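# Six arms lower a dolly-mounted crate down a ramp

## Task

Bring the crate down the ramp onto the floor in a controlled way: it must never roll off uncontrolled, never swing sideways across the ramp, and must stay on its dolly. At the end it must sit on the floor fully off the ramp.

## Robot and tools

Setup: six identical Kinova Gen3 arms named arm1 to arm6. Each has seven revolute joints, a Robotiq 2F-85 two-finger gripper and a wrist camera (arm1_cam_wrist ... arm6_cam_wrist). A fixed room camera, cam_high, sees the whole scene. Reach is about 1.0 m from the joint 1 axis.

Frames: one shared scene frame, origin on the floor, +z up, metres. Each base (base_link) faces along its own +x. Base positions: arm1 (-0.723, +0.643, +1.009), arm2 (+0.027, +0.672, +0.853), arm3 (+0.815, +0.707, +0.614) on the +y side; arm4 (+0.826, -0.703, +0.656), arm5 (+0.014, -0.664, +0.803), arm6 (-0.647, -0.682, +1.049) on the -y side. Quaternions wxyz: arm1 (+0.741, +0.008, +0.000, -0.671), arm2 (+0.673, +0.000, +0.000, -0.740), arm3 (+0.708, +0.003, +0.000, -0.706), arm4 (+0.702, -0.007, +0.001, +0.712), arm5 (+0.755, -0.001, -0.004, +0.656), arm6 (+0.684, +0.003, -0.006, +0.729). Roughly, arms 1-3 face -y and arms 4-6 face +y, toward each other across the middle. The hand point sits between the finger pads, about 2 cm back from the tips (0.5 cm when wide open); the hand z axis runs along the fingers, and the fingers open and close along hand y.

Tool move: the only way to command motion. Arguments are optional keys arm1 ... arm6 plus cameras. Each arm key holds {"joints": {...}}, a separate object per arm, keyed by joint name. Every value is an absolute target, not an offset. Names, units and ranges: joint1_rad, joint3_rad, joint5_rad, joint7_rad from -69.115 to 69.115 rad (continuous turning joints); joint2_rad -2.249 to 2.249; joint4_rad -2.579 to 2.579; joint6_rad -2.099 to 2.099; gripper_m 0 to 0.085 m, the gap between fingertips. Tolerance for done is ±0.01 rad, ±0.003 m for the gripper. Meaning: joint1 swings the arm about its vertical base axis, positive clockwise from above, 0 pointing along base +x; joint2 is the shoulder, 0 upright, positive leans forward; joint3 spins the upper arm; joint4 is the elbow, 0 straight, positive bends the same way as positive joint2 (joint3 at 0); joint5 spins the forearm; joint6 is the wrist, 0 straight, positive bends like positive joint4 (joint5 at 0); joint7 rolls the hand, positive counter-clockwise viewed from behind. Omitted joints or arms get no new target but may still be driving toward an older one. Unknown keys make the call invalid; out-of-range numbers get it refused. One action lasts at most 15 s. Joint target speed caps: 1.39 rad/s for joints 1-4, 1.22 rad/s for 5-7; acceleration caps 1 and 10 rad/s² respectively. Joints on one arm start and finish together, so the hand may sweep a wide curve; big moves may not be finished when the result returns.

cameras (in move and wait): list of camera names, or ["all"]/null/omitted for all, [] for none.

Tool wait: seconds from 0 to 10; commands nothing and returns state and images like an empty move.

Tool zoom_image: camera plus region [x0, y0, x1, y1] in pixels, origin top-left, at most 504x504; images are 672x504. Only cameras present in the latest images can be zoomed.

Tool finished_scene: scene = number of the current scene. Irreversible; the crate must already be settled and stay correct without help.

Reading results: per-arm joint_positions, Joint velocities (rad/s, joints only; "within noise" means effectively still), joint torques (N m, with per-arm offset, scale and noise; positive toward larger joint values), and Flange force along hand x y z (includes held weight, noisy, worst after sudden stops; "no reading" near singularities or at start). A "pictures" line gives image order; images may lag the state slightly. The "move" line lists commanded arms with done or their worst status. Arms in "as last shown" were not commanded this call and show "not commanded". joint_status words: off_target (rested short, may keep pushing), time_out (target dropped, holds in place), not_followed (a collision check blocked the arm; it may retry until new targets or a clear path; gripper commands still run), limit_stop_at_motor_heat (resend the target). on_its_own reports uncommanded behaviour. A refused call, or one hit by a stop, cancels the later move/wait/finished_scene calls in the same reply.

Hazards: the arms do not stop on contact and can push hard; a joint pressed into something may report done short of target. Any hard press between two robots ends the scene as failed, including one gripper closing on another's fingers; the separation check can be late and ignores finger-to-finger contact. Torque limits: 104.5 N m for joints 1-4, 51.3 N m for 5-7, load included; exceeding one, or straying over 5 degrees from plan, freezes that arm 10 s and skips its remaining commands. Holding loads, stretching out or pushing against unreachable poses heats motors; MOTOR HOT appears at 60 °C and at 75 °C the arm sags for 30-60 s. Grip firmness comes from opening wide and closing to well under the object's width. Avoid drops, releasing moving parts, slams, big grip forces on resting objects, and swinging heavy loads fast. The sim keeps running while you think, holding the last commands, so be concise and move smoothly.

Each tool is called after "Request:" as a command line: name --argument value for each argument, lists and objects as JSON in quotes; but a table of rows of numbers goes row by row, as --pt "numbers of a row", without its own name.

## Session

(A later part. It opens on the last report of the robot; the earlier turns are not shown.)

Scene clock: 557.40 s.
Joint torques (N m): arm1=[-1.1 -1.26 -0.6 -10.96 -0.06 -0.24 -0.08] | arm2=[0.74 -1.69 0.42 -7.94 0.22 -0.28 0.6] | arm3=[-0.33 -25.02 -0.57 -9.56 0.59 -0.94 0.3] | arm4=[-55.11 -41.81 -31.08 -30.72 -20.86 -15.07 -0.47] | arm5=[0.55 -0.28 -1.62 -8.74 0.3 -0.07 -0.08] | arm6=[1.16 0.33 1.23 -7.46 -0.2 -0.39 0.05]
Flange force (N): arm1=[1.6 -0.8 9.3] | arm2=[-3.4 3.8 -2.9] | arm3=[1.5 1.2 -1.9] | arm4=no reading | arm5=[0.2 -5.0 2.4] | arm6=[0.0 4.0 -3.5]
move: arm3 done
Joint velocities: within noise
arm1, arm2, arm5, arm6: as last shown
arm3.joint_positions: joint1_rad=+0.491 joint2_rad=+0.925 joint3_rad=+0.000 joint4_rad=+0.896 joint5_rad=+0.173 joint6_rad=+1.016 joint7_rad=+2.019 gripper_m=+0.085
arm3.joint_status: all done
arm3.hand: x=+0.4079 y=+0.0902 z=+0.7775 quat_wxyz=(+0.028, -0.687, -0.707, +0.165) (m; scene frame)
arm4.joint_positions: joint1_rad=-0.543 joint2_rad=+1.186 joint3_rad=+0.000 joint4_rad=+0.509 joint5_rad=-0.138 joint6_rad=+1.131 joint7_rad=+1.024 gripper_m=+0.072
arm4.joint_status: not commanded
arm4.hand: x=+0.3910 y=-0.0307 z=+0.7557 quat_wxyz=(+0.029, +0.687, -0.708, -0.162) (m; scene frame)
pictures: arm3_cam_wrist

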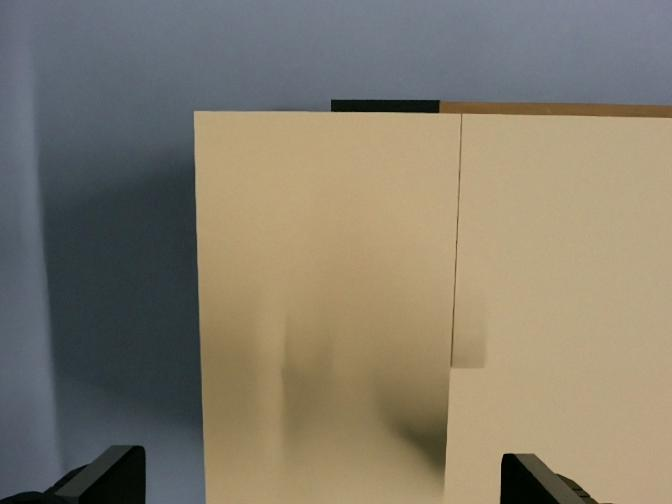

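Request:
move --arm3 '{"joints":{"joint1_rad":0.5037,"joint2_rad":0.9658,"joint4_rad":0.9145,"joint5_rad":0.1749,"joint6_rad":0.956,"joint7_rad":2.0208}}' --cameras '["arm3_cam_wrist"]'

Request:
move --arm3 '{"joints":{"gripper_m":0.072}}' --cameras '["arm3_cam_wrist"]'

Scene clock: 559.27 s.
Joint torques (N m): arm1=[-1.06 -1.3 -0.64 -10.95 -0.01 -0.24 -0.08] | arm2=[0.75 -1.67 0.45 -7.95 0.22 -0.3 0.63] | arm3=[-0.36 -25.26 -0.62 -9.44 0.56 -0.98 0.31] | arm4=[-55.15 -41.83 -31.05 -30.73 -20.86 -15.09 -0.44] | arm5=[0.5 -0.28 -1.6 -8.67 0.34 -0.03 -0.12] | arm6=[1.14 0.35 1.18 -7.47 -0.18 -0.42 0.04]
Flange force (N): arm1=[1.5 -0.8 9.3] | arm2=[-3.3 4.0 -2.9] | arm3=[1.7 1.3 -2.3] | arm4=no reading | arm5=[0.1 -5.0 2.3] | arm6=[0.1 3.9 -3.5]
move: arm3 done
Joint velocities: within noise
arm1, arm2, arm5, arm6: as last shown
arm3.joint_positions: joint1_rad=+0.504 joint2_rad=+0.966 joint3_rad=+0.000 joint4_rad=+0.915 joint5_rad=+0.175 joint6_rad=+0.956 joint7_rad=+2.021 gripper_m=+0.085
arm3.joint_status: all done
arm3.hand: x=+0.3987 y=+0.0901 z=+0.7458 quat_wxyz=(+0.028, -0.687, -0.707, +0.165) (m; scene frame)
arm4.joint_positions: joint1_rad=-0.543 joint2_rad=+1.186 joint3_rad=+0.000 joint4_rad=+0.509 joint5_rad=-0.138 joint6_rad=+1.131 joint7_rad=+1.024 gripper_m=+0.072
arm4.joint_status: not commanded
arm4.hand: x=+0.3910 y=-0.0307 z=+0.7557 quat_wxyz=(+0.029, +0.687, -0.708, -0.162) (m; scene frame)
pictures: arm3_cam_wrist

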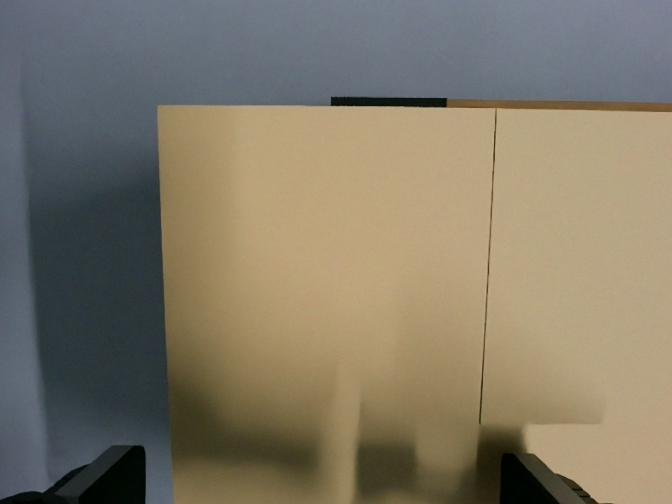

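Scene clock: 560.20 s.
Joint torques (N m): arm1=[-1.11 -1.32 -0.62 -10.97 -0.04 -0.22 -0.07] | arm2=[0.74 -1.71 0.47 -7.98 0.21 -0.35 0.63] | arm3=[7.74 -7.49 5.19 -3.27 3.33 -1.96 0.47] | arm4=[-53.36 -42.27 -30.03 -31.41 -20.19 -15.7 -0.35] | arm5=[0.62 -0.33 -1.72 -8.66 0.27 0.03 -0.13] | arm6=[1.14 0.33 1.24 -7.46 -0.19 -0.41 0.05]
Flange force (N): arm1=[1.5 -0.8 9.4] | arm2=[-3.3 4.1 -3.0] | arm3=[-2.6 7.6 -32.5] | arm4=no reading | arm5=[0.0 -5.6 2.4] | arm6=[0.0 4.1 -3.5]
move: arm3 done
Joint velocities: within noise
arm1.joint_positions: joint1_rad=+0.000 joint2_rad=-0.400 joint3_rad=+0.000 joint4_rad=+1.500 joint5_rad=+0.000 joint6_rad=+1.970 joint7_rad=+1.571 gripper_m=+0.085
arm1.joint_status: not commanded
arm1.hand: x=-0.7400 y=+0.4972 z=+1.5122 quat_wxyz=(-0.027, -0.671, -0.741, +0.016) (m; scene frame)
arm2, arm5: as last shown
arm3.joint_positions: joint1_rad=+0.504 joint2_rad=+0.966 joint3_rad=+0.000 joint4_rad=+0.914 joint5_rad=+0.175 joint6_rad=+0.956 joint7_rad=+2.021 gripper_m=+0.072
arm3.joint_status: all done
arm3.hand: x=+0.3987 y=+0.0901 z=+0.7458 quat_wxyz=(+0.028, -0.687, -0.707, +0.165) (m; scene frame)
arm4.joint_positions: joint1_rad=-0.543 joint2_rad=+1.186 joint3_rad=+0.000 joint4_rad=+0.509 joint5_rad=-0.138 joint6_rad=+1.131 joint7_rad=+1.024 gripper_m=+0.072
arm4.joint_status: not commanded
arm4.hand: x=+0.3910 y=-0.0307 z=+0.7557 quat_wxyz=(+0.029, +0.687, -0.708, -0.162) (m; scene frame)
arm6.joint_positions: joint1_rad=+0.000 joint2_rad=-0.400 joint3_rad=+0.000 joint4_rad=+1.500 joint5_rad=+0.000 joint6_rad=+1.970 joint7_rad=+1.571 gripper_m=+0.085
arm6.joint_status: not commanded
arm6.hand: x=-0.6332 y=-0.5482 z=+1.5550 quat_wxyz=(-0.030, +0.729, -0.683, -0.029) (m; scene frame)
pictures: arm3_cam_wrist

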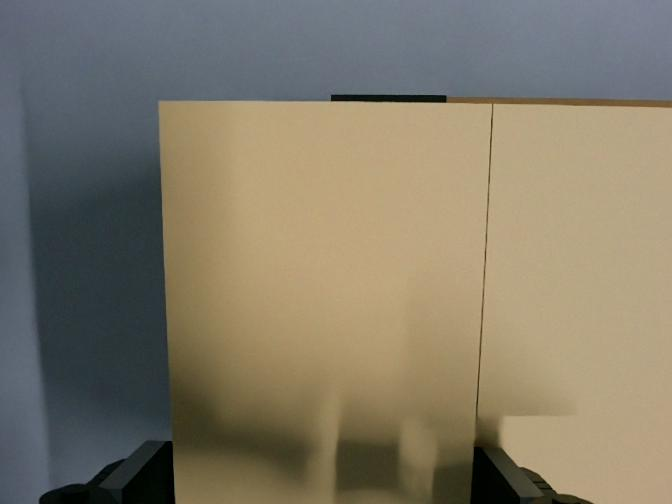

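Request:
move --arm3 '{"joints":{"joint2_rad":0.9596,"joint4_rad":0.9052,"joint6_rad":0.9715}}' --arm4 '{"joints":{"joint1_rad":-0.5379,"joint2_rad":1.1798,"joint4_rad":0.529,"joint5_rad":-0.1409,"joint6_rad":1.1198,"joint7_rad":1.032}}' --cameras '["arm3_cam_wrist","arm4_cam_wrist"]'

Scene clock: 569.87 s.
Joint torques (N m): arm1=[-1.12 -1.3 -0.67 -10.95 -0.05 -0.23 -0.04] | arm2=[0.74 -1.64 0.43 -7.88 0.25 -0.31 0.6] | arm3=[7.13 -29.61 5.36 -16.38 3.44 -5.31 -0.06] | arm4=[-49.31 -34.77 -28.1 -27.99 -18.64 -15.37 -0.24] | arm5=[0.6 -0.37 -1.59 -8.8 0.27 -0.01 -0.11] | arm6=[1.11 0.31 1.22 -7.46 -0.19 -0.4 0.05]
Flange force (N): arm1=[1.5 -0.9 9.3] | arm2=[-3.3 3.9 -3.2] | arm3=[8.8 18.1 -5.5] | arm4=no reading | arm5=[0.1 -5.1 2.8] | arm6=[0.0 4.0 -3.5]
move: arm3 done; arm4 done
Joint velocities: within noise
arm1, arm2, arm5, arm6: as last shown
arm3.joint_positions: joint1_rad=+0.504 joint2_rad=+0.960 joint3_rad=+0.000 joint4_rad=+0.905 joint5_rad=+0.175 joint6_rad=+0.972 joint7_rad=+2.021 gripper_m=+0.072
arm3.joint_status: all done
arm3.hand: x=+0.3984 y=+0.0904 z=+0.7525 quat_wxyz=(+0.028, -0.688, -0.706, +0.165) (m; scene frame)
arm4.joint_positions: joint1_rad=-0.538 joint2_rad=+1.180 joint3_rad=+0.000 joint4_rad=+0.529 joint5_rad=-0.141 joint6_rad=+1.120 joint7_rad=+1.032 gripper_m=+0.072
arm4.joint_status: all done
arm4.hand: x=+0.3953 y=-0.0308 z=+0.7537 quat_wxyz=(+0.029, +0.687, -0.708, -0.161) (m; scene frame)
pictures: arm3_cam_wrist, arm4_cam_wrist

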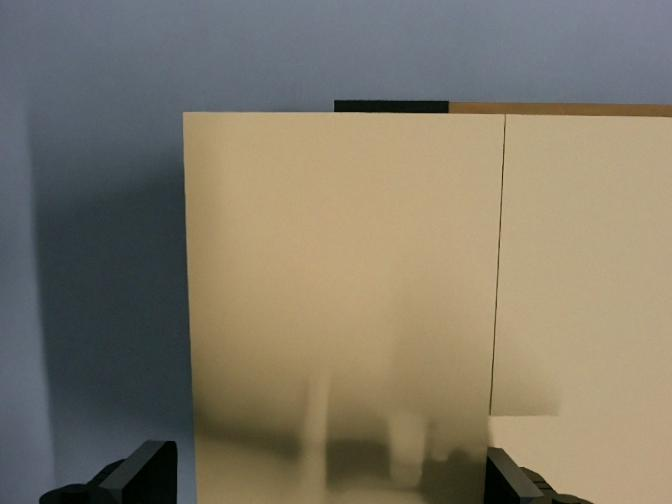

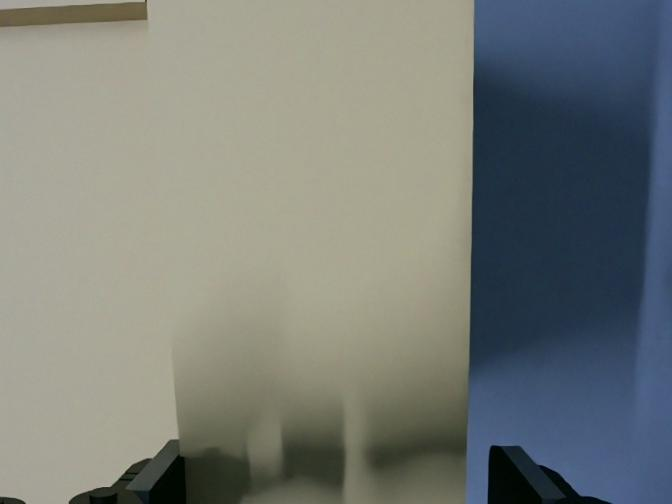

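Request:
move --arm3 '{"joints":{"joint1_rad":0.4771,"joint2_rad":0.9392,"joint4_rad":0.977,"joint5_rad":0.1915,"joint6_rad":0.9273,"joint7_rad":1.9767}}' --arm4 '{"joints":{"joint1_rad":-0.5114,"joint2_rad":1.1461,"joint4_rad":0.627,"joint5_rad":-0.1554,"joint6_rad":1.061,"joint7_rad":1.0724}}' --cameras '[]'

Request:
move --arm3 '{"joints":{"joint1_rad":0.4475,"joint2_rad":0.9187,"joint4_rad":1.0447,"joint5_rad":0.2081,"joint6_rad":0.8851,"joint7_rad":1.9326}}' --arm4 '{"joints":{"joint1_rad":-0.4848,"joint2_rad":1.1124,"joint4_rad":0.7187,"joint5_rad":-0.1699,"joint6_rad":1.0049,"joint7_rad":1.1127}}' --cameras '["arm3_cam_wrist","arm4_cam_wrist"]'

Scene clock: 573.73 s.
Joint torques (N m): arm1=[-1.14 -1.23 -0.68 -10.98 -0.07 -0.23 -0.07] | arm2=[0.8 -1.53 0.46 -7.89 0.21 -0.26 0.64] | arm3=[9.54 -26.43 7.22 -11.54 4.01 -1.85 0.31] | arm4=[-49.42 -28.79 -30.13 -23.2 -18.47 -11.71 -0.54] | arm5=[0.58 -0.35 -1.64 -8.77 0.3 -0.03 -0.18] | arm6=[1.12 0.36 1.21 -7.48 -0.19 -0.39 0.05]
Flange force (N): arm1=[1.7 -1.0 9.5] | arm2=[-3.1 4.0 -2.9] | arm3=[-1.4 15.4 -4.4] | arm4=[11.7 -79.4 -32.7] | arm5=[0.1 -5.4 2.6] | arm6=[0.1 4.0 -3.4]
move: arm3 done; arm4 done
TORQUE WARNING: arm4's joint1_rad reached its warning level (56.7 N m). A warning alone does not stop the arm.
Joint velocities: within noise
arm1, arm2, arm5, arm6: as last shown
arm3.joint_positions: joint1_rad=+0.477 joint2_rad=+0.939 joint3_rad=+0.000 joint4_rad=+0.977 joint5_rad=+0.192 joint6_rad=+0.927 joint7_rad=+1.977 gripper_m=+0.072
arm3.joint_status: all done
arm3.hand: x=+0.4179 y=+0.0912 z=+0.7442 quat_wxyz=(+0.029, -0.689, -0.705, +0.165) (m; scene frame)
arm4.joint_positions: joint1_rad=-0.511 joint2_rad=+1.146 joint3_rad=+0.000 joint4_rad=+0.627 joint5_rad=-0.156 joint6_rad=+1.061 joint7_rad=+1.072 gripper_m=+0.072
arm4.joint_status: all done
arm4.hand: x=+0.4160 y=-0.0302 z=+0.7470 quat_wxyz=(+0.030, +0.687, -0.708, -0.160) (m; scene frame)
pictures: none
No camera images: "cameras" was empty.

Scene clock: 574.63 s.
Joint torques (N m): arm1=[-1.14 -1.3 -0.65 -10.98 -0.07 -0.24 -0.05] | arm2=[0.78 -1.65 0.43 -7.94 0.24 -0.32 0.61] | arm3=[7.61 -26.98 5.9 -10.88 3.31 -1.1 0.34] | arm4=[-51.57 -41.91 -33.43 -28.08 -19.31 -9.97 -0.74] | arm5=[0.6 -0.37 -1.55 -8.76 0.32 -0.03 -0.1] | arm6=[1.14 0.33 1.17 -7.46 -0.19 -0.39 0.07]
Flange force (N): arm1=[1.6 -0.9 9.4] | arm2=[-3.3 3.9 -3.0] | arm3=[-2.1 12.3 -1.2] | arm4=[7.8 -83.5 -12.2] | arm5=[0.0 -4.9 2.5] | arm6=[0.0 3.9 -3.5]
move: arm3 done; arm4 done
TORQUE WARNING: arm4's joint1_rad reached its warning level (56.7 N m). A warning alone does not stop the arm.
Joint velocities: within noise
arm1, arm2, arm6: as last shown
arm3.joint_positions: joint1_rad=+0.447 joint2_rad=+0.919 joint3_rad=+0.000 joint4_rad=+1.045 joint5_rad=+0.208 joint6_rad=+0.885 joint7_rad=+1.933 gripper_m=+0.072
arm3.joint_status: all done
arm3.hand: x=+0.4391 y=+0.0912 z=+0.7375 quat_wxyz=(+0.028, -0.688, -0.706, +0.165) (m; scene frame)
arm4.joint_positions: joint1_rad=-0.485 joint2_rad=+1.112 joint3_rad=+0.000 joint4_rad=+0.719 joint5_rad=-0.170 joint6_rad=+1.005 joint7_rad=+1.113 gripper_m=+0.072
arm4.joint_status: all done
arm4.hand: x=+0.4370 y=-0.0300 z=+0.7424 quat_wxyz=(+0.029, +0.687, -0.708, -0.162) (m; scene frame)
arm5.joint_positions: joint1_rad=+0.000 joint2_rad=-0.400 joint3_rad=+0.000 joint4_rad=+1.500 joint5_rad=+0.000 joint6_rad=+1.970 joint7_rad=+1.571 gripper_m=+0.085
arm5.joint_status: not commanded
arm5.hand: x=+0.0543 y=-0.5325 z=+1.3081 quat_wxyz=(-0.031, +0.656, -0.754, -0.023) (m; scene frame)
pictures: arm3_cam_wrist, arm4_cam_wrist

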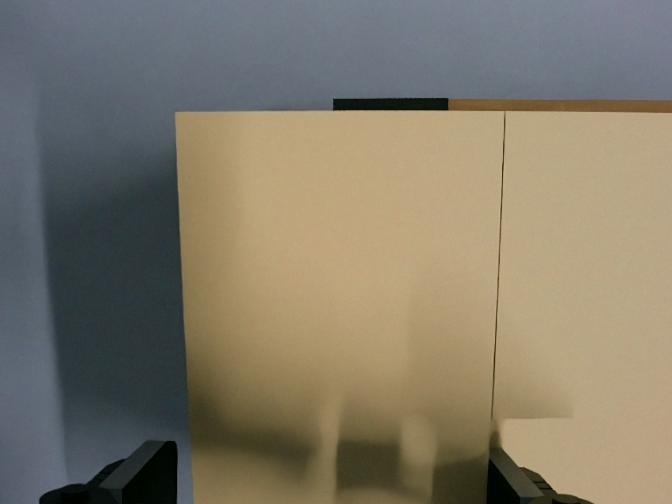

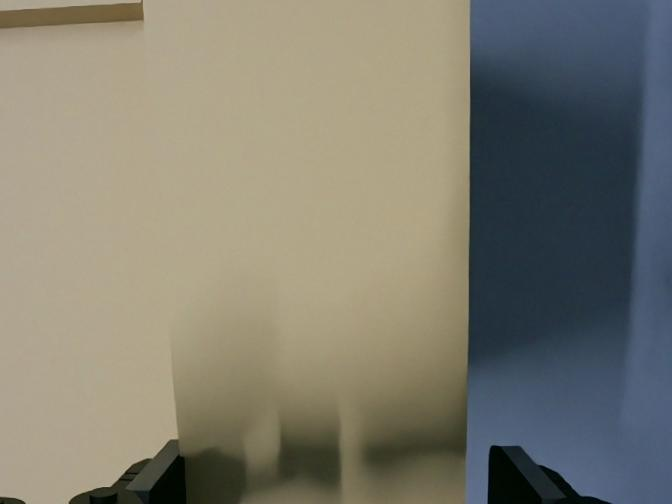

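Request:
move --arm3 '{"joints":{"joint1_rad":0.4023,"joint2_rad":0.8989,"joint4_rad":1.121,"joint5_rad":0.2355,"joint6_rad":0.8404,"joint7_rad":1.8622}}' --arm4 '{"joints":{"joint1_rad":-0.4386,"joint2_rad":1.0841,"joint4_rad":0.8147,"joint5_rad":-0.193,"joint6_rad":0.9468,"joint7_rad":1.1743}}' --cameras '[]'

Request:
move --arm3 '{"joints":{"joint1_rad":0.3575,"joint2_rad":0.879,"joint4_rad":1.1938,"joint5_rad":0.2628,"joint6_rad":0.7976,"joint7_rad":1.7918}}' --arm4 '{"joints":{"joint1_rad":-0.3975,"joint2_rad":1.0558,"joint4_rad":0.9066,"joint5_rad":-0.2161,"joint6_rad":0.8907,"joint7_rad":1.2359}}' --cameras '["arm3_cam_wrist","arm4_cam_wrist","cam_high"]'

Scene clock: 577.10 s.
Joint torques (N m): arm1=[-1.18 -1.3 -0.66 -10.96 -0.05 -0.23 -0.09] | arm2=[0.82 -1.58 0.45 -7.89 0.25 -0.31 0.56] | arm3=[12.5 -24.66 10.35 -13.51 5.05 -3.58 0.07] | arm4=[-36.71 -39.18 -24.85 -27.44 -13.92 -10.05 -0.27] | arm5=[0.69 -0.34 -1.62 -8.71 0.31 -0.03 -0.12] | arm6=[1.15 0.31 1.2 -7.46 -0.21 -0.4 0.05]
Flange force (N): arm1=[1.5 -1.0 9.3] | arm2=[-3.2 3.8 -3.1] | arm3=[3.3 21.8 -11.2] | arm4=[18.3 -65.4 -13.3] | arm5=[0.0 -5.2 2.4] | arm6=[0.0 3.9 -3.5]
move: arm3 done; arm4 done
Joint velocities: within noise
arm1, arm2, arm5, arm6: as last shown
arm3.joint_positions: joint1_rad=+0.402 joint2_rad=+0.899 joint3_rad=+0.000 joint4_rad=+1.121 joint5_rad=+0.236 joint6_rad=+0.840 joint7_rad=+1.862 gripper_m=+0.072
arm3.joint_status: all done
arm3.hand: x=+0.4691 y=+0.0905 z=+0.7279 quat_wxyz=(+0.029, -0.688, -0.706, +0.165) (m; scene frame)
arm4.joint_positions: joint1_rad=-0.439 joint2_rad=+1.084 joint3_rad=+0.000 joint4_rad=+0.815 joint5_rad=-0.193 joint6_rad=+0.947 joint7_rad=+1.174 gripper_m=+0.072
arm4.joint_status: all done
arm4.hand: x=+0.4708 y=-0.0271 z=+0.7329 quat_wxyz=(+0.029, +0.685, -0.710, -0.161) (m; scene frame)
pictures: none
No camera images: "cameras" was empty.

Scene clock: 578.00 s.
Joint torques (N m): arm1=[-1.05 -1.26 -0.63 -10.99 -0.03 -0.22 -0.05] | arm2=[0.78 -1.63 0.46 -7.94 0.22 -0.35 0.59] | arm3=[17.27 -30.07 14.93 -11.79 6.37 0.2 0.44] | arm4=[-41.27 -49.58 -29.84 -26.4 -15.59 -4.29 -0.86] | arm5=[0.54 -0.31 -1.46 -8.78 0.3 0.02 -0.11] | arm6=[1.15 0.32 1.2 -7.45 -0.17 -0.41 0.02]
Flange force (N): arm1=[1.7 -0.7 9.5] | arm2=[-3.2 3.9 -3.1] | arm3=[-7.2 26.6 2.8] | arm4=[2.3 -68.3 11.4] | arm5=[0.1 -4.6 2.8] | arm6=[0.0 3.9 -3.6]
move: arm3 done; arm4 done
Joint velocities: within noise
arm1, arm5, arm6: as last shown
arm2.joint_positions: joint1_rad=+0.000 joint2_rad=-0.400 joint3_rad=+0.000 joint4_rad=+1.500 joint5_rad=+0.000 joint6_rad=+1.970 joint7_rad=+1.571 gripper_m=+0.085
arm2.joint_status: not commanded
arm2.hand: x=-0.0110 y=+0.5369 z=+1.3571 quat_wxyz=(-0.024, -0.739, -0.672, +0.026) (m; scene frame)
arm3.joint_positions: joint1_rad=+0.357 joint2_rad=+0.879 joint3_rad=+0.000 joint4_rad=+1.194 joint5_rad=+0.263 joint6_rad=+0.798 joint7_rad=+1.792 gripper_m=+0.072
arm3.joint_status: all done
arm3.hand: x=+0.4989 y=+0.0910 z=+0.7198 quat_wxyz=(+0.028, -0.688, -0.706, +0.165) (m; scene frame)
arm4.joint_positions: joint1_rad=-0.398 joint2_rad=+1.056 joint3_rad=+0.000 joint4_rad=+0.907 joint5_rad=-0.216 joint6_rad=+0.891 joint7_rad=+1.236 gripper_m=+0.072
arm4.joint_status: all done
arm4.hand: x=+0.5016 y=-0.0278 z=+0.7248 quat_wxyz=(+0.029, +0.685, -0.710, -0.162) (m; scene frame)
pictures: arm3_cam_wrist, arm4_cam_wrist, cam_high

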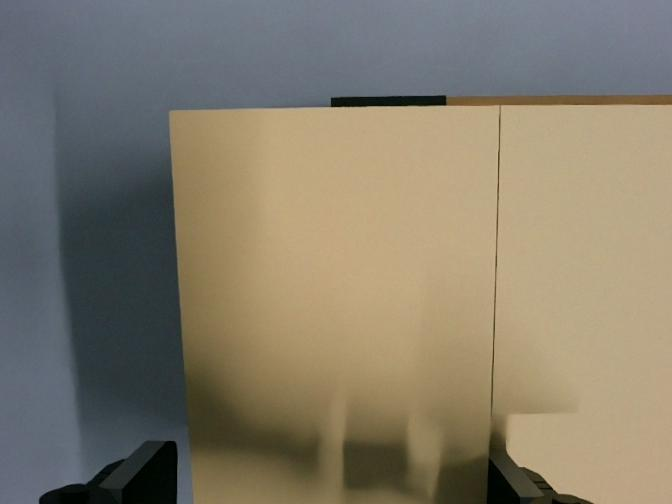

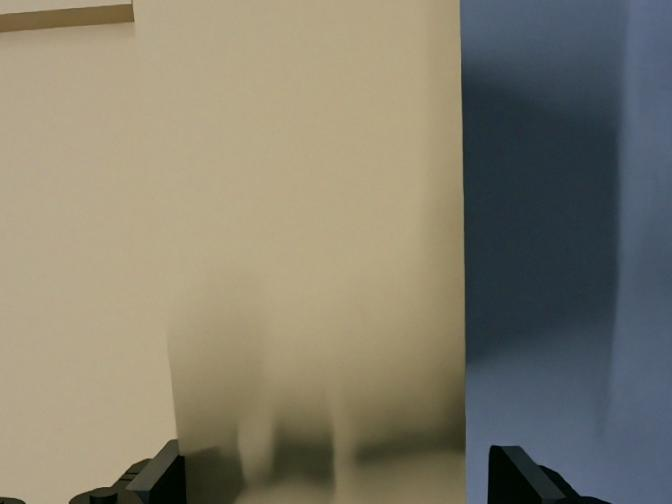

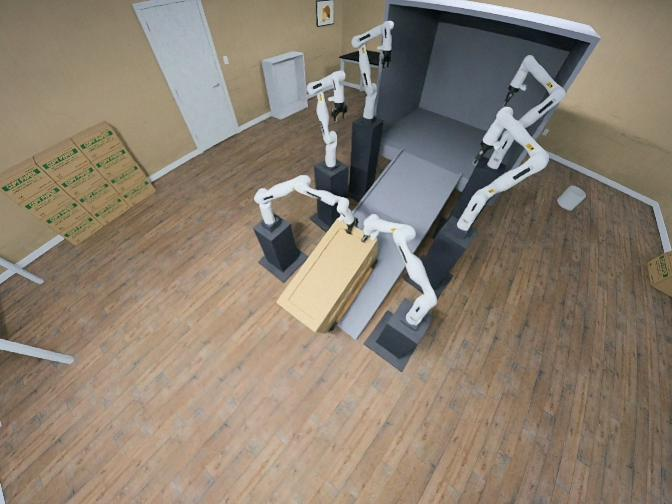

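Request:
move --arm3 '{"joints":{"joint1_rad":0.3079,"joint2_rad":0.8688,"joint4_rad":1.2512,"joint5_rad":0.2928,"joint6_rad":0.7654,"joint7_rad":1.7149}}' --arm4 '{"joints":{"joint1_rad":-0.3568,"joint2_rad":1.0413,"joint4_rad":0.9738,"joint5_rad":-0.2417,"joint6_rad":0.8498,"joint7_rad":1.3029}}' --cameras '[]'

Request:
move --arm3 '{"joints":{"joint1_rad":0.2587,"joint2_rad":0.8585,"joint4_rad":1.3055,"joint5_rad":0.3227,"joint6_rad":0.7341,"joint7_rad":1.6379}}' --arm4 '{"joints":{"joint1_rad":-0.3133,"joint2_rad":1.0268,"joint4_rad":1.037,"joint5_rad":-0.2673,"joint6_rad":0.8108,"joint7_rad":1.3698}}' --cameras '["arm3_cam_wrist","arm4_cam_wrist"]'

Request:
zoom_image --camera "arm3_cam_wrist" --region '[0, 0, 503, 503]'

Scene clock: 581.60 s.
Joint torques (N m): arm1=[-1.15 -1.32 -0.66 -10.93 -0.06 -0.21 -0.06] | arm2=[0.83 -1.66 0.51 -7.95 0.21 -0.32 0.62] | arm3=[0.86 -18.91 0.38 -5.98 0.91 -0.04 0.42] | arm4=[-38.99 -36.35 -29.23 -17.22 -14.2 -0.64 -1.02] | arm5=[0.54 -0.37 -1.64 -8.74 0.26 -0.03 -0.12] | arm6=[1.13 0.31 1.24 -7.47 -0.19 -0.39 0.05]
Flange force (N): arm1=[1.4 -0.9 9.3] | arm2=[-3.3 4.1 -3.0] | arm3=[-0.9 0.5 -8.0] | arm4=[-5.8 -58.5 -0.9] | arm5=[0.0 -5.3 2.5] | arm6=[0.0 4.1 -3.5]
move: arm3 done; arm4 done
Joint velocities: within noise
arm1, arm2, arm5, arm6: as last shown
arm3.joint_positions: joint1_rad=+0.308 joint2_rad=+0.869 joint3_rad=+0.000 joint4_rad=+1.251 joint5_rad=+0.293 joint6_rad=+0.765 joint7_rad=+1.715 gripper_m=+0.072
arm3.joint_status: all done
arm3.hand: x=+0.5296 y=+0.0905 z=+0.7103 quat_wxyz=(+0.029, -0.688, -0.706, +0.165) (m; scene frame)
arm4.joint_positions: joint1_rad=-0.357 joint2_rad=+1.041 joint3_rad=+0.000 joint4_rad=+0.974 joint5_rad=-0.242 joint6_rad=+0.850 joint7_rad=+1.303 gripper_m=+0.072
arm4.joint_status: all done
arm4.hand: x=+0.5301 y=-0.0284 z=+0.7152 quat_wxyz=(+0.029, +0.686, -0.709, -0.161) (m; scene frame)
pictures: none
No camera images: "cameras" was empty.

Scene clock: 583.07 s.
Joint torques (N m): arm1=[-1.1 -1.29 -0.63 -10.99 -0.04 -0.23 -0.05] | arm2=[0.75 -1.6 0.51 -7.98 0.19 -0.34 0.62] | arm3=[10.28 -24.17 9.39 -11.92 4.09 -2.08 0.11] | arm4=[-38.9 -38.26 -29.16 -23.02 -13.79 -4.57 -0.49] | arm5=[0.63 -0.33 -1.65 -8.78 0.37 -0.01 -0.09] | arm6=[1.13 0.32 1.21 -7.41 -0.19 -0.4 0.02]
Flange force (N): arm1=[1.6 -0.7 9.5] | arm2=[-3.1 4.1 -2.9] | arm3=[3.3 17.9 -8.3] | arm4=[8.4 -63.7 -7.0] | arm5=[0.1 -5.1 2.7] | arm6=[-0.1 3.9 -3.7]
move: arm3 done; arm4 done
TORQUE WARNING: arm4's joint1_rad reached its warning level (56.7 N m). A warning alone does not stop the arm.
Joint velocities: arm1=[within noise] | arm2=[within noise] | arm3=[-0.01 0.003 -0.007 0.004 -0.002 0 0] | arm4=[0.006 0.002 0 0.002 0 0.001 0] | arm5=[within noise] | arm6=[within noise]
arm1, arm2, arm5, arm6: as last shown
arm3.joint_positions: joint1_rad=+0.258 joint2_rad=+0.859 joint3_rad=-0.001 joint4_rad=+1.306 joint5_rad=+0.322 joint6_rad=+0.734 joint7_rad=+1.638 gripper_m=+0.072
arm3.joint_status: all done
arm3.hand: x=+0.5608 y=+0.0906 z=+0.7019 quat_wxyz=(+0.028, -0.688, -0.706, +0.165) (m; scene frame)
arm4.joint_positions: joint1_rad=-0.312 joint2_rad=+1.027 joint3_rad=+0.001 joint4_rad=+1.038 joint5_rad=-0.267 joint6_rad=+0.811 joint7_rad=+1.370 gripper_m=+0.072
arm4.joint_status: all done
arm4.hand: x=+0.5621 y=-0.0287 z=+0.7064 quat_wxyz=(+0.028, +0.685, -0.710, -0.161) (m; scene frame)
pictures: arm3_cam_wrist, arm4_cam_wrist

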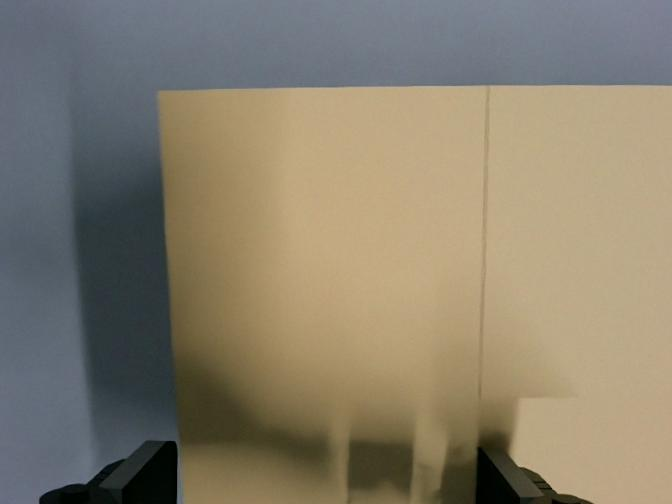

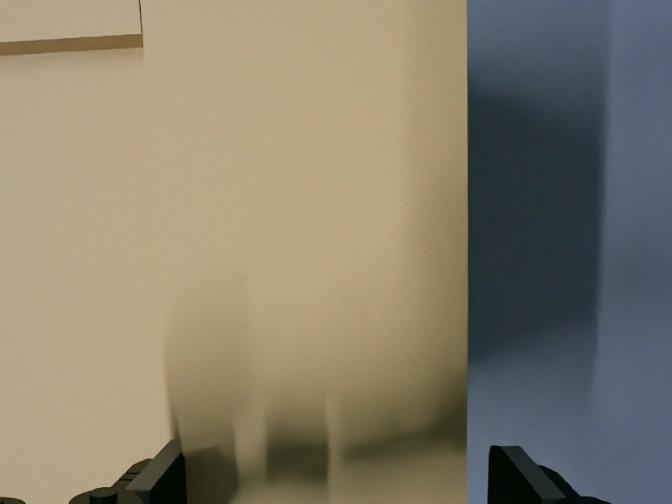

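Scaled by 1.002.

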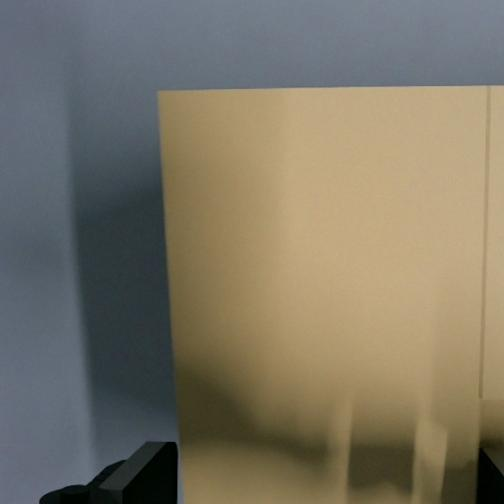

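Request:
move --arm3 '{"joints":{"joint1_rad":0.2203,"joint2_rad":0.8567,"joint4_rad":1.3358,"joint5_rad":0.3195,"joint6_rad":0.7177,"joint7_rad":1.5971}}' --arm4 '{"joints":{"joint1_rad":-0.2828,"joint2_rad":1.0224,"joint4_rad":1.0722,"joint5_rad":-0.2638,"joint6_rad":0.7918,"joint7_rad":1.4074}}' --cameras '["arm3_cam_wrist","arm4_cam_wrist","cam_high"]'

Request:
zoom_image --camera "cam_high" --region '[240, 180, 440, 340]'

Scene clock: 591.00 s.
Joint torques (N m): arm1=[-1.08 -1.3 -0.65 -10.97 -0.05 -0.25 -0.06] | arm2=[0.66 -1.7 0.46 -7.92 0.2 -0.37 0.57] | arm3=[0.22 -21.42 -0.23 -7.3 0.68 -0.55 0.33] | arm4=[-26.92 -35.98 -21.08 -18.35 -10.06 -2.13 -0.46] | arm5=[0.6 -0.34 -1.6 -8.71 0.28 -0.01 -0.13] | arm6=[1.11 0.32 1.19 -7.49 -0.19 -0.38 0.06]
Flange force (N): arm1=[1.6 -0.9 9.3] | arm2=[-3.3 3.8 -3.3] | arm3=[0.5 1.0 -3.8] | arm4=[6.5 -44.7 0.0] | arm5=[0.0 -5.2 2.4] | arm6=[0.0 4.0 -3.4]
move: arm3 done; arm4 done
TORQUE WARNING: arm4's joint1_rad reached its warning level (56.7 N m). A warning alone does not stop the arm.
Joint velocities: arm1=[within noise] | arm2=[within noise] | arm3=[-0.006 0 -0.003 -0.001 0 0 0.001] | arm4=[-0.006 -0.004 -0.002 0 -0.001 0 -0.002] | arm5=[within noise] | arm6=[within noise]
arm1.joint_positions: joint1_rad=+0.000 joint2_rad=-0.400 joint3_rad=+0.000 joint4_rad=+1.500 joint5_rad=+0.000 joint6_rad=+1.970 joint7_rad=+1.571 gripper_m=+0.085
arm1.joint_status: not commanded
arm1.hand: x=-0.7400 y=+0.4972 z=+1.5122 quat_wxyz=(-0.027, -0.671, -0.741, +0.016) (m; scene frame)
arm2, arm5: as last shown
arm3.joint_positions: joint1_rad=+0.221 joint2_rad=+0.857 joint3_rad=+0.001 joint4_rad=+1.336 joint5_rad=+0.320 joint6_rad=+0.718 joint7_rad=+1.597 gripper_m=+0.072
arm3.joint_status: all done
arm3.hand: x=+0.5867 y=+0.0902 z=+0.6943 quat_wxyz=(+0.023, -0.689, -0.707, +0.160) (m; scene frame)
arm4.joint_positions: joint1_rad=-0.284 joint2_rad=+1.022 joint3_rad=-0.001 joint4_rad=+1.072 joint5_rad=-0.264 joint6_rad=+0.792 joint7_rad=+1.407 gripper_m=+0.072
arm4.joint_status: all done
arm4.hand: x=+0.5843 y=-0.0296 z=+0.6993 quat_wxyz=(+0.024, +0.688, -0.708, -0.156) (m; scene frame)
arm6.joint_positions: joint1_rad=+0.000 joint2_rad=-0.400 joint3_rad=+0.000 joint4_rad=+1.500 joint5_rad=+0.000 joint6_rad=+1.970 joint7_rad=+1.571 gripper_m=+0.085
arm6.joint_status: not commanded
arm6.hand: x=-0.6332 y=-0.5482 z=+1.5550 quat_wxyz=(-0.030, +0.729, -0.683, -0.029) (m; scene frame)
pictures: arm3_cam_wrist, arm4_cam_wrist, cam_high

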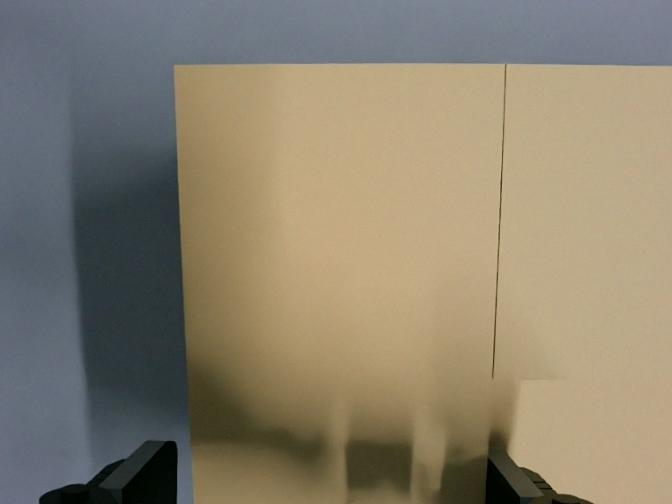

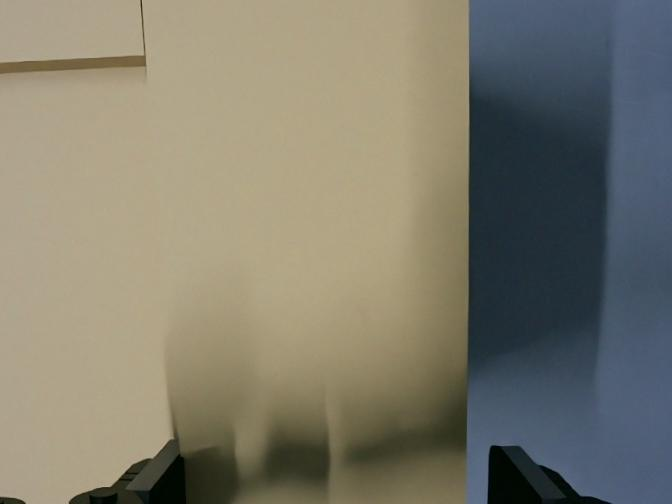

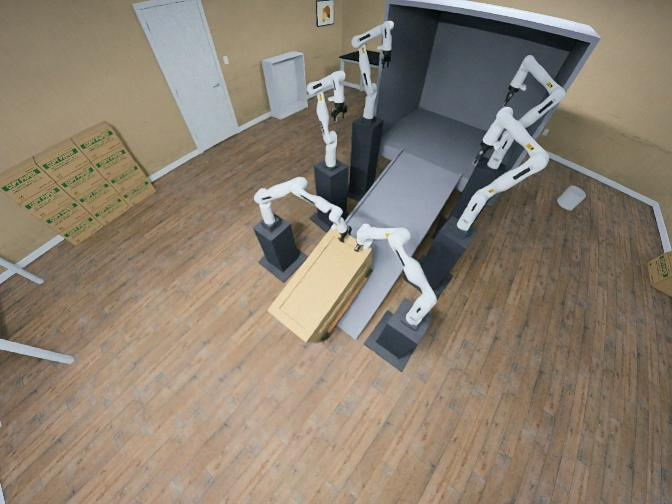

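Scaled by 2.520 from the camera's 672x504 image, which has a finer 960x720 frame.

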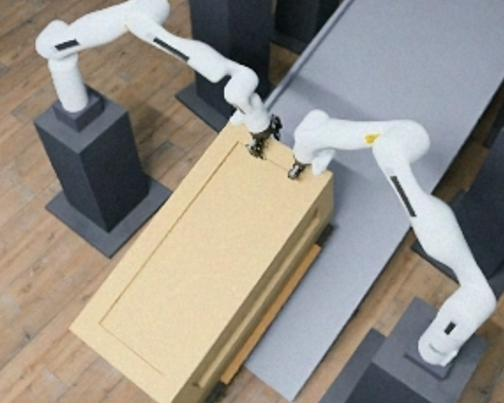

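Request:
move --arm3 '{"joints":{"joint1_rad":0.1829,"joint2_rad":0.8549,"joint3_rad":0,"joint4_rad":1.3631,"joint5_rad":0.3163,"joint6_rad":0.7024,"joint7_rad":1.5562}}' --arm4 '{"joints":{"joint1_rad":-0.251,"joint2_rad":1.018,"joint3_rad":0,"joint4_rad":1.1043,"joint5_rad":-0.2603,"joint6_rad":0.7744,"joint7_rad":1.4449}}' --cameras '["arm3_cam_wrist","arm4_cam_wrist"]'

Scene clock: 596.67 s.
Joint torques (N m): arm1=[-1.1 -1.27 -0.6 -10.95 -0.04 -0.23 -0.03] | arm2=[0.76 -1.64 0.44 -7.97 0.23 -0.29 0.59] | arm3=[-0.33 -22.4 -0.41 -7.85 0.63 -0.67 0.32] | arm4=[-28.65 -36.01 -22.77 -16.72 -10.36 -0.91 -0.55] | arm5=[0.64 -0.35 -1.65 -8.67 0.31 -0.02 -0.14] | arm6=[1.12 0.35 1.2 -7.48 -0.2 -0.38 0.04]
Flange force (N): arm1=[1.6 -0.6 9.3] | arm2=[-3.2 3.9 -2.8] | arm3=[1.5 0.7 -2.0] | arm4=[2.4 -46.3 2.8] | arm5=[0.0 -5.4 2.2] | arm6=[0.1 3.9 -3.4]
move: arm3 done; arm4 done
TORQUE WARNING: arm4's joint1_rad reached its warning level (56.7 N m). A warning alone does not stop the arm.
Joint velocities: arm1=[within noise] | arm2=[within noise] | arm3=[within noise] | arm4=[0.01 0.004 0.007 0.003 0.005 0 -0.001] | arm5=[within noise] | arm6=[within noise]
arm1, arm2, arm5, arm6: as last shown
arm3.joint_positions: joint1_rad=+0.183 joint2_rad=+0.855 joint3_rad=+0.000 joint4_rad=+1.363 joint5_rad=+0.316 joint6_rad=+0.702 joint7_rad=+1.556 gripper_m=+0.072
arm3.joint_status: all done
arm3.hand: x=+0.6139 y=+0.0899 z=+0.6873 quat_wxyz=(+0.017, -0.690, -0.707, +0.155) (m; scene frame)
arm4.joint_positions: joint1_rad=-0.251 joint2_rad=+1.018 joint3_rad=+0.001 joint4_rad=+1.104 joint5_rad=-0.260 joint6_rad=+0.774 joint7_rad=+1.445 gripper_m=+0.072
arm4.joint_status: all done
arm4.hand: x=+0.6116 y=-0.0299 z=+0.6920 quat_wxyz=(+0.017, +0.690, -0.708, -0.150) (m; scene frame)
pictures: arm3_cam_wrist, arm4_cam_wrist

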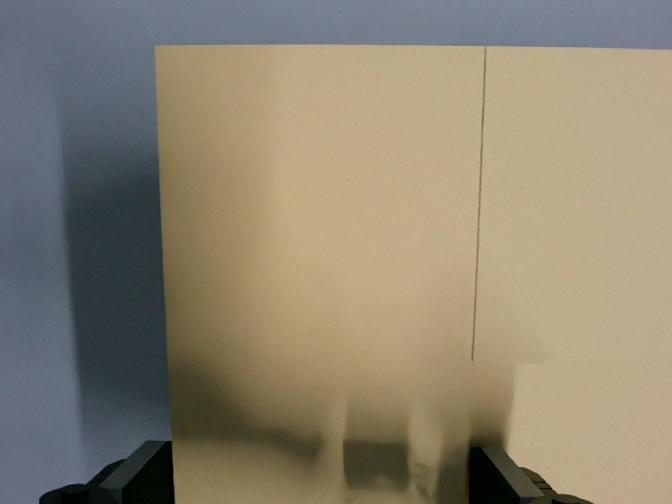

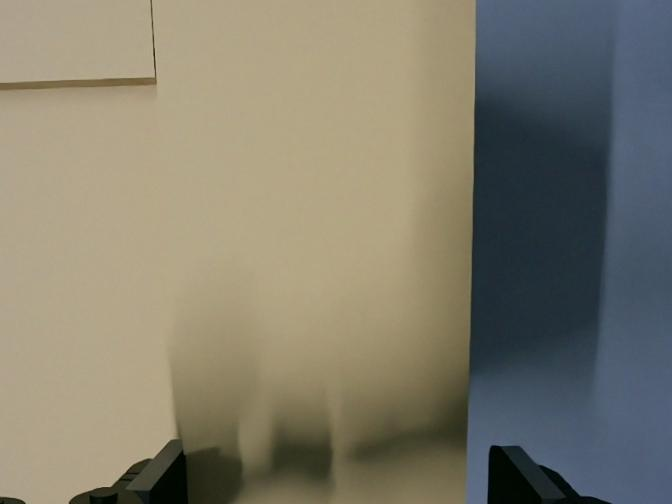

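Request:
move --arm3 '{"joints":{"joint1_rad":0.1452,"joint2_rad":0.8581,"joint4_rad":1.3856,"joint5_rad":0.3112,"joint6_rad":0.6874,"joint7_rad":1.5162}}' --arm4 '{"joints":{"joint1_rad":-0.2174,"joint2_rad":1.0197,"joint4_rad":1.1291,"joint5_rad":-0.2546,"joint6_rad":0.7578,"joint7_rad":1.4804}}' --cameras '["arm3_cam_wrist","arm4_cam_wrist","cam_high"]'

Request:
move --arm3 '{"joints":{"joint1_rad":0.1074,"joint2_rad":0.8612,"joint4_rad":1.4060,"joint5_rad":0.3060,"joint6_rad":0.6723,"joint7_rad":1.4762}}' --arm4 '{"joints":{"joint1_rad":-0.1837,"joint2_rad":1.0214,"joint4_rad":1.1518,"joint5_rad":-0.2488,"joint6_rad":0.7422,"joint7_rad":1.5159}}' --cameras '["arm3_cam_wrist","arm4_cam_wrist"]'

Scene clock: 606.77 s.
Joint torques (N m): arm1=[-1.09 -1.29 -0.61 -11 -0.05 -0.25 -0.03] | arm2=[0.7 -1.66 0.41 -7.91 0.18 -0.33 0.64] | arm3=[8.83 -25.65 7.61 -10.34 3.18 -0.67 0.24] | arm4=[-38.99 -39.83 -31.43 -19.19 -13.36 -0.83 -0.58] | arm5=[0.53 -0.34 -1.65 -8.74 0.34 -0.03 -0.11] | arm6=[1.12 0.34 1.22 -7.45 -0.18 -0.41 0.06]
Flange force (N): arm1=[1.6 -0.6 9.4] | arm2=[-3.3 3.9 -3.2] | arm3=[2.3 16.4 -1.1] | arm4=[3.3 -62.6 5.1] | arm5=[0.1 -5.2 2.5] | arm6=[0.1 4.1 -3.6]
move: arm3 done; arm4 done
TORQUE WARNING: arm4's joint1_rad reached its warning level (56.7 N m). A warning alone does not stop the arm.
Joint velocities: arm1=[within noise] | arm2=[within noise] | arm3=[-0.008 0.006 -0.014 0.004 -0.01 -0.001 0] | arm4=[0.01 0.004 0.002 0.002 0 0 -0.001] | arm5=[within noise] | arm6=[within noise]
arm1, arm2, arm5, arm6: as last shown
arm3.joint_positions: joint1_rad=+0.145 joint2_rad=+0.858 joint3_rad=-0.001 joint4_rad=+1.386 joint5_rad=+0.311 joint6_rad=+0.687 joint7_rad=+1.516 gripper_m=+0.072
arm3.joint_status: all done
arm3.hand: x=+0.6413 y=+0.0898 z=+0.6784 quat_wxyz=(+0.011, -0.691, -0.708, +0.148) (m; scene frame)
arm4.joint_positions: joint1_rad=-0.216 joint2_rad=+1.020 joint3_rad=+0.001 joint4_rad=+1.130 joint5_rad=-0.254 joint6_rad=+0.758 joint7_rad=+1.480 gripper_m=+0.072
arm4.joint_status: all done
arm4.hand: x=+0.6394 y=-0.0297 z=+0.6829 quat_wxyz=(+0.011, +0.690, -0.709, -0.144) (m; scene frame)
pictures: arm3_cam_wrist, arm4_cam_wrist, cam_high

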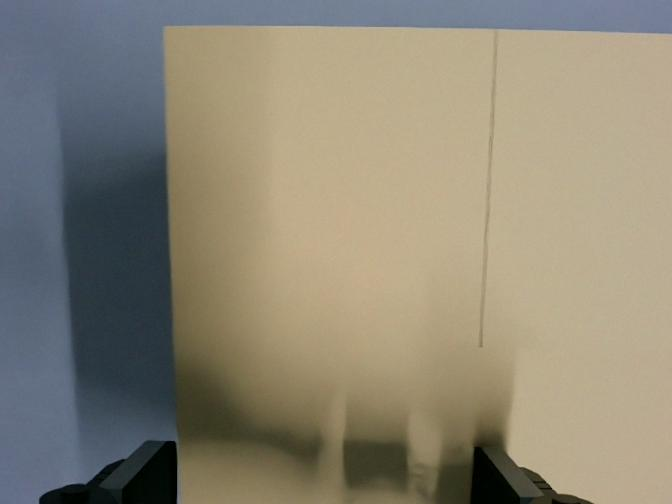

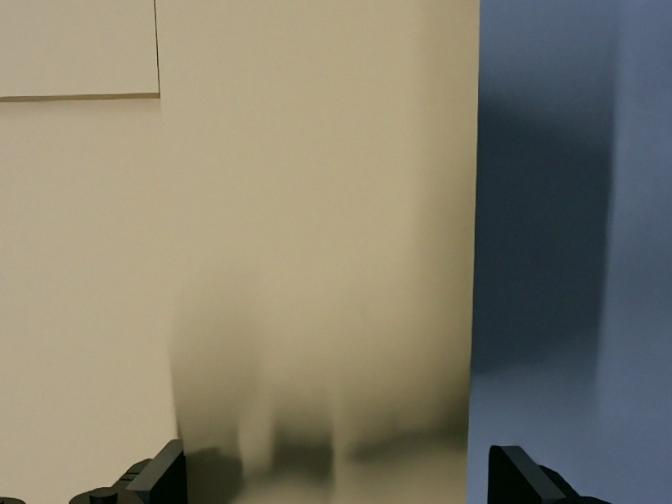

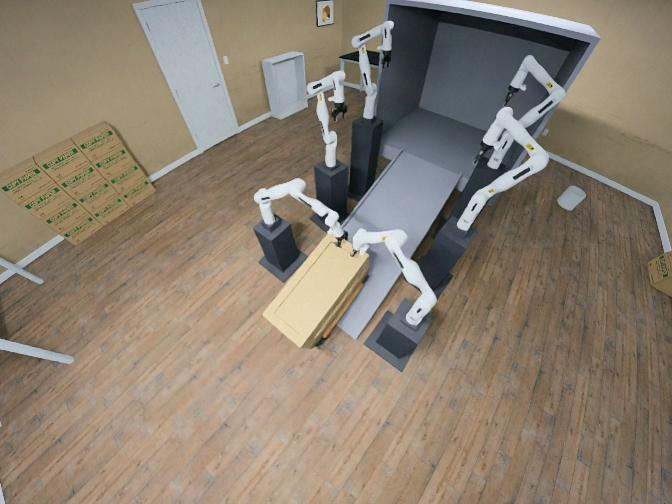

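Scene clock: 608.63 s.
Joint torques (N m): arm1=[-1.04 -1.35 -0.65 -11 -0.07 -0.2 -0.07] | arm2=[0.82 -1.62 0.4 -7.93 0.22 -0.32 0.6] | arm3=[8.88 -27.02 8.57 -9.78 3.44 0.07 0.33] | arm4=[-38.14 -39.63 -31.32 -17.39 -12.99 0.14 -0.56] | arm5=[0.55 -0.36 -1.6 -8.69 0.29 -0.06 -0.13] | arm6=[1.12 0.33 1.22 -7.45 -0.2 -0.39 0.07]
Flange force (N): arm1=[1.4 -0.9 9.5] | arm2=[-3.2 3.7 -3.0] | arm3=[0.5 16.3 2.8] | arm4=[0.7 -60.8 8.1] | arm5=[0.0 -5.2 2.2] | arm6=[0.0 4.1 -3.5]
move: arm3 done; arm4 done
TORQUE WARNING: arm4's joint1_rad reached its warning level (56.7 N m). A warning alone does not stop the arm.
Joint velocities: arm1=[within noise] | arm2=[within noise] | arm3=[-0.012 0.006 -0.008 0.002 0 -0.002 0] | arm4=[0.007 0.004 0 0.001 0 0 0] | arm5=[within noise] | arm6=[within noise]
arm1, arm2, arm6: as last shown
arm3.joint_positions: joint1_rad=+0.107 joint2_rad=+0.861 joint3_rad=-0.001 joint4_rad=+1.406 joint5_rad=+0.306 joint6_rad=+0.672 joint7_rad=+1.476 gripper_m=+0.072
arm3.joint_status: all done
arm3.hand: x=+0.6676 y=+0.0899 z=+0.6708 quat_wxyz=(+0.005, -0.692, -0.708, +0.143) (m; scene frame)
arm4.joint_positions: joint1_rad=-0.182 joint2_rad=+1.022 joint3_rad=+0.001 joint4_rad=+1.152 joint5_rad=-0.248 joint6_rad=+0.742 joint7_rad=+1.516 gripper_m=+0.072
arm4.joint_status: all done
arm4.hand: x=+0.6654 y=-0.0299 z=+0.6751 quat_wxyz=(+0.006, +0.692, -0.709, -0.139) (m; scene frame)
arm5.joint_positions: joint1_rad=+0.000 joint2_rad=-0.400 joint3_rad=+0.000 joint4_rad=+1.500 joint5_rad=+0.000 joint6_rad=+1.970 joint7_rad=+1.571 gripper_m=+0.085
arm5.joint_status: not commanded
arm5.hand: x=+0.0543 y=-0.5325 z=+1.3081 quat_wxyz=(-0.031, +0.656, -0.754, -0.023) (m; scene frame)
pictures: arm3_cam_wrist, arm4_cam_wrist

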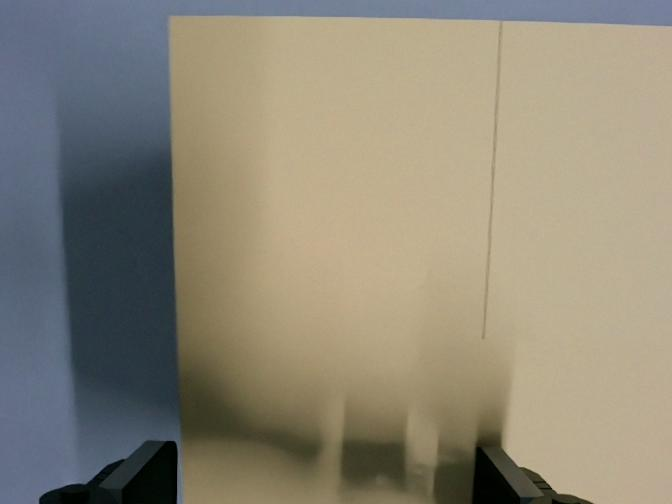

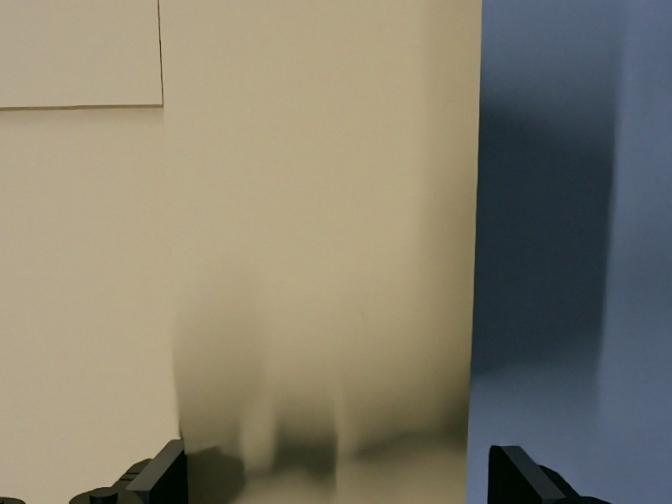

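Request:
move --arm3 '{"joints":{"joint1_rad":0.0687,"joint2_rad":0.8693,"joint4_rad":1.4208,"joint5_rad":0.2995,"joint6_rad":0.6580,"joint7_rad":1.4371}}' --arm4 '{"joints":{"joint1_rad":-0.1491,"joint2_rad":1.0279,"joint4_rad":1.1679,"joint5_rad":-0.2414,"joint6_rad":0.7284,"joint7_rad":1.5504}}' --cameras '[]'

Request:
move --arm3 '{"joints":{"joint1_rad":0.0300,"joint2_rad":0.8773,"joint4_rad":1.4336,"joint5_rad":0.2929,"joint6_rad":0.6436,"joint7_rad":1.3980}}' --arm4 '{"joints":{"joint1_rad":-0.1145,"joint2_rad":1.0344,"joint4_rad":1.1819,"joint5_rad":-0.2339,"joint6_rad":0.7146,"joint7_rad":1.5848}}' --cameras '["arm3_cam_wrist","arm4_cam_wrist","cam_high"]'

Scene clock: 611.83 s.
Joint torques (N m): arm1=[-1.1 -1.3 -0.64 -10.96 -0.02 -0.25 -0.05] | arm2=[0.86 -1.62 0.52 -7.94 0.22 -0.34 0.61] | arm3=[11.13 -27.3 10.82 -9.04 3.96 0.7 0.46] | arm4=[-38.43 -40.72 -31.48 -17.54 -12.33 0.85 -0.56] | arm5=[0.51 -0.34 -1.64 -8.71 0.28 -0.08 -0.17] | arm6=[1.13 0.35 1.21 -7.45 -0.19 -0.41 0.04]
Flange force (N): arm1=[1.5 -0.7 9.2] | arm2=[-3.2 4.1 -3.0] | arm3=[-1.1 20.0 3.7] | arm4=[4.8 -62.3 11.3] | arm5=[0.1 -5.4 2.2] | arm6=[0.1 4.0 -3.6]
move: arm3 done; arm4 done
TORQUE WARNING: arm4's joint1_rad reached its warning level (56.7 N m). A warning alone does not stop the arm.
Joint velocities: arm1=[within noise] | arm2=[within noise] | arm3=[-0.013 0.006 -0.006 0 0 0 0.001] | arm4=[0.005 0.005 0.003 0.001 0.001 -0.002 -0.001] | arm5=[within noise] | arm6=[within noise]
arm1, arm2, arm5, arm6: as last shown
arm3.joint_positions: joint1_rad=+0.068 joint2_rad=+0.870 joint3_rad=-0.001 joint4_rad=+1.421 joint5_rad=+0.299 joint6_rad=+0.658 joint7_rad=+1.437 gripper_m=+0.072
arm3.joint_status: all done
arm3.hand: x=+0.6943 y=+0.0898 z=+0.6617 quat_wxyz=(-0.001, -0.693, -0.708, +0.137) (m; scene frame)
arm4.joint_positions: joint1_rad=-0.148 joint2_rad=+1.028 joint3_rad=+0.001 joint4_rad=+1.168 joint5_rad=-0.241 joint6_rad=+0.728 joint7_rad=+1.550 gripper_m=+0.072
arm4.joint_status: all done
arm4.hand: x=+0.6921 y=-0.0300 z=+0.6661 quat_wxyz=(+0.000, +0.693, -0.709, -0.133) (m; scene frame)
pictures: none
No camera images: "cameras" was empty.

Scene clock: 613.67 s.
Joint torques (N m): arm1=[-1.1 -1.28 -0.63 -10.95 -0.04 -0.24 -0.04] | arm2=[0.79 -1.68 0.44 -7.89 0.21 -0.27 0.58] | arm3=[8.39 -25.49 7.89 -8.34 2.93 0.43 0.38] | arm4=[-35.13 -41 -29.18 -16.17 -11.52 1.27 -0.49] | arm5=[0.67 -0.34 -1.57 -8.7 0.37 0 -0.17] | arm6=[1.14 0.33 1.24 -7.47 -0.17 -0.4 0.05]
Flange force (N): arm1=[1.6 -0.7 9.3] | arm2=[-3.4 3.8 -3.1] | arm3=[0.6 15.4 1.7] | arm4=[3.3 -57.1 14.9] | arm5=[0.0 -5.1 2.4] | arm6=[0.0 4.1 -3.5]
move: arm3 done; arm4 done
TORQUE WARNING: arm4's joint1_rad reached its warning level (56.7 N m). A warning alone does not stop the arm.
Joint velocities: arm1=[within noise] | arm2=[within noise] | arm3=[-0.011 0.006 -0.01 0.002 -0.002 -0.005 0.001] | arm4=[0.008 0.004 0.003 0 0 -0.002 -0.001] | arm5=[within noise] | arm6=[within noise]
arm1, arm5, arm6: as last shown
arm2.joint_positions: joint1_rad=+0.000 joint2_rad=-0.400 joint3_rad=+0.000 joint4_rad=+1.500 joint5_rad=+0.000 joint6_rad=+1.970 joint7_rad=+1.571 gripper_m=+0.085
arm2.joint_status: not commanded
arm2.hand: x=-0.0110 y=+0.5369 z=+1.3571 quat_wxyz=(-0.024, -0.739, -0.672, +0.026) (m; scene frame)
arm3.joint_positions: joint1_rad=+0.029 joint2_rad=+0.877 joint3_rad=-0.001 joint4_rad=+1.434 joint5_rad=+0.293 joint6_rad=+0.644 joint7_rad=+1.398 gripper_m=+0.072
arm3.joint_status: all done
arm3.hand: x=+0.7204 y=+0.0899 z=+0.6536 quat_wxyz=(-0.006, -0.694, -0.708, +0.132) (m; scene frame)
arm4.joint_positions: joint1_rad=-0.113 joint2_rad=+1.035 joint3_rad=+0.001 joint4_rad=+1.182 joint5_rad=-0.233 joint6_rad=+0.715 joint7_rad=+1.585 gripper_m=+0.072
arm4.joint_status: all done
arm4.hand: x=+0.7180 y=-0.0301 z=+0.6580 quat_wxyz=(-0.005, +0.694, -0.708, -0.128) (m; scene frame)
pictures: arm3_cam_wrist, arm4_cam_wrist, cam_high

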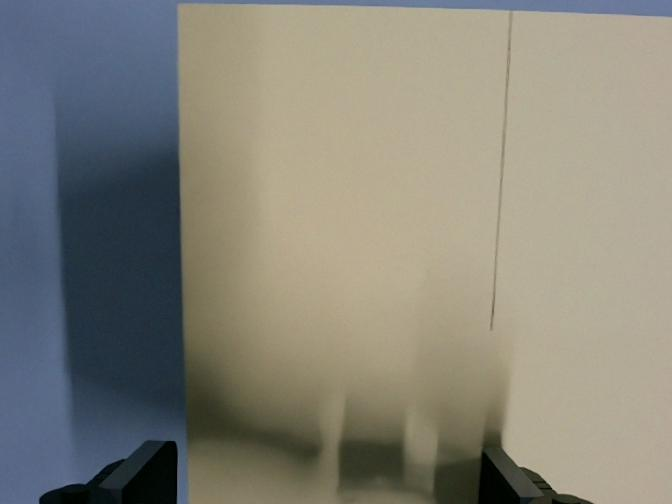

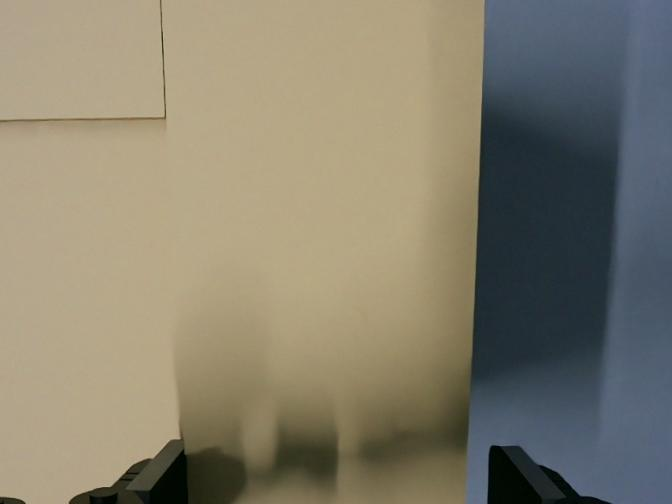

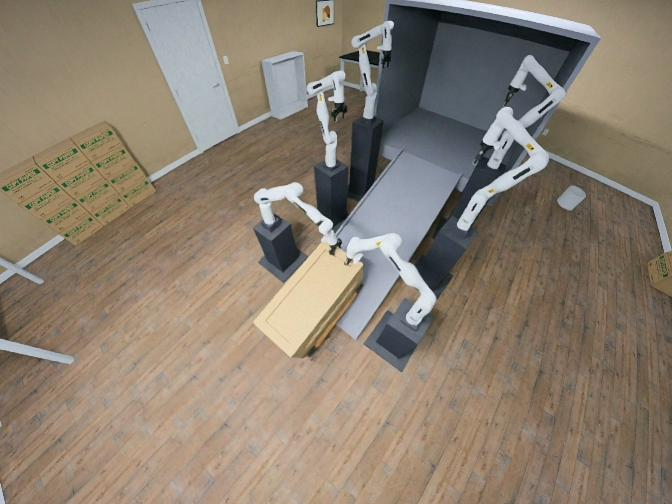

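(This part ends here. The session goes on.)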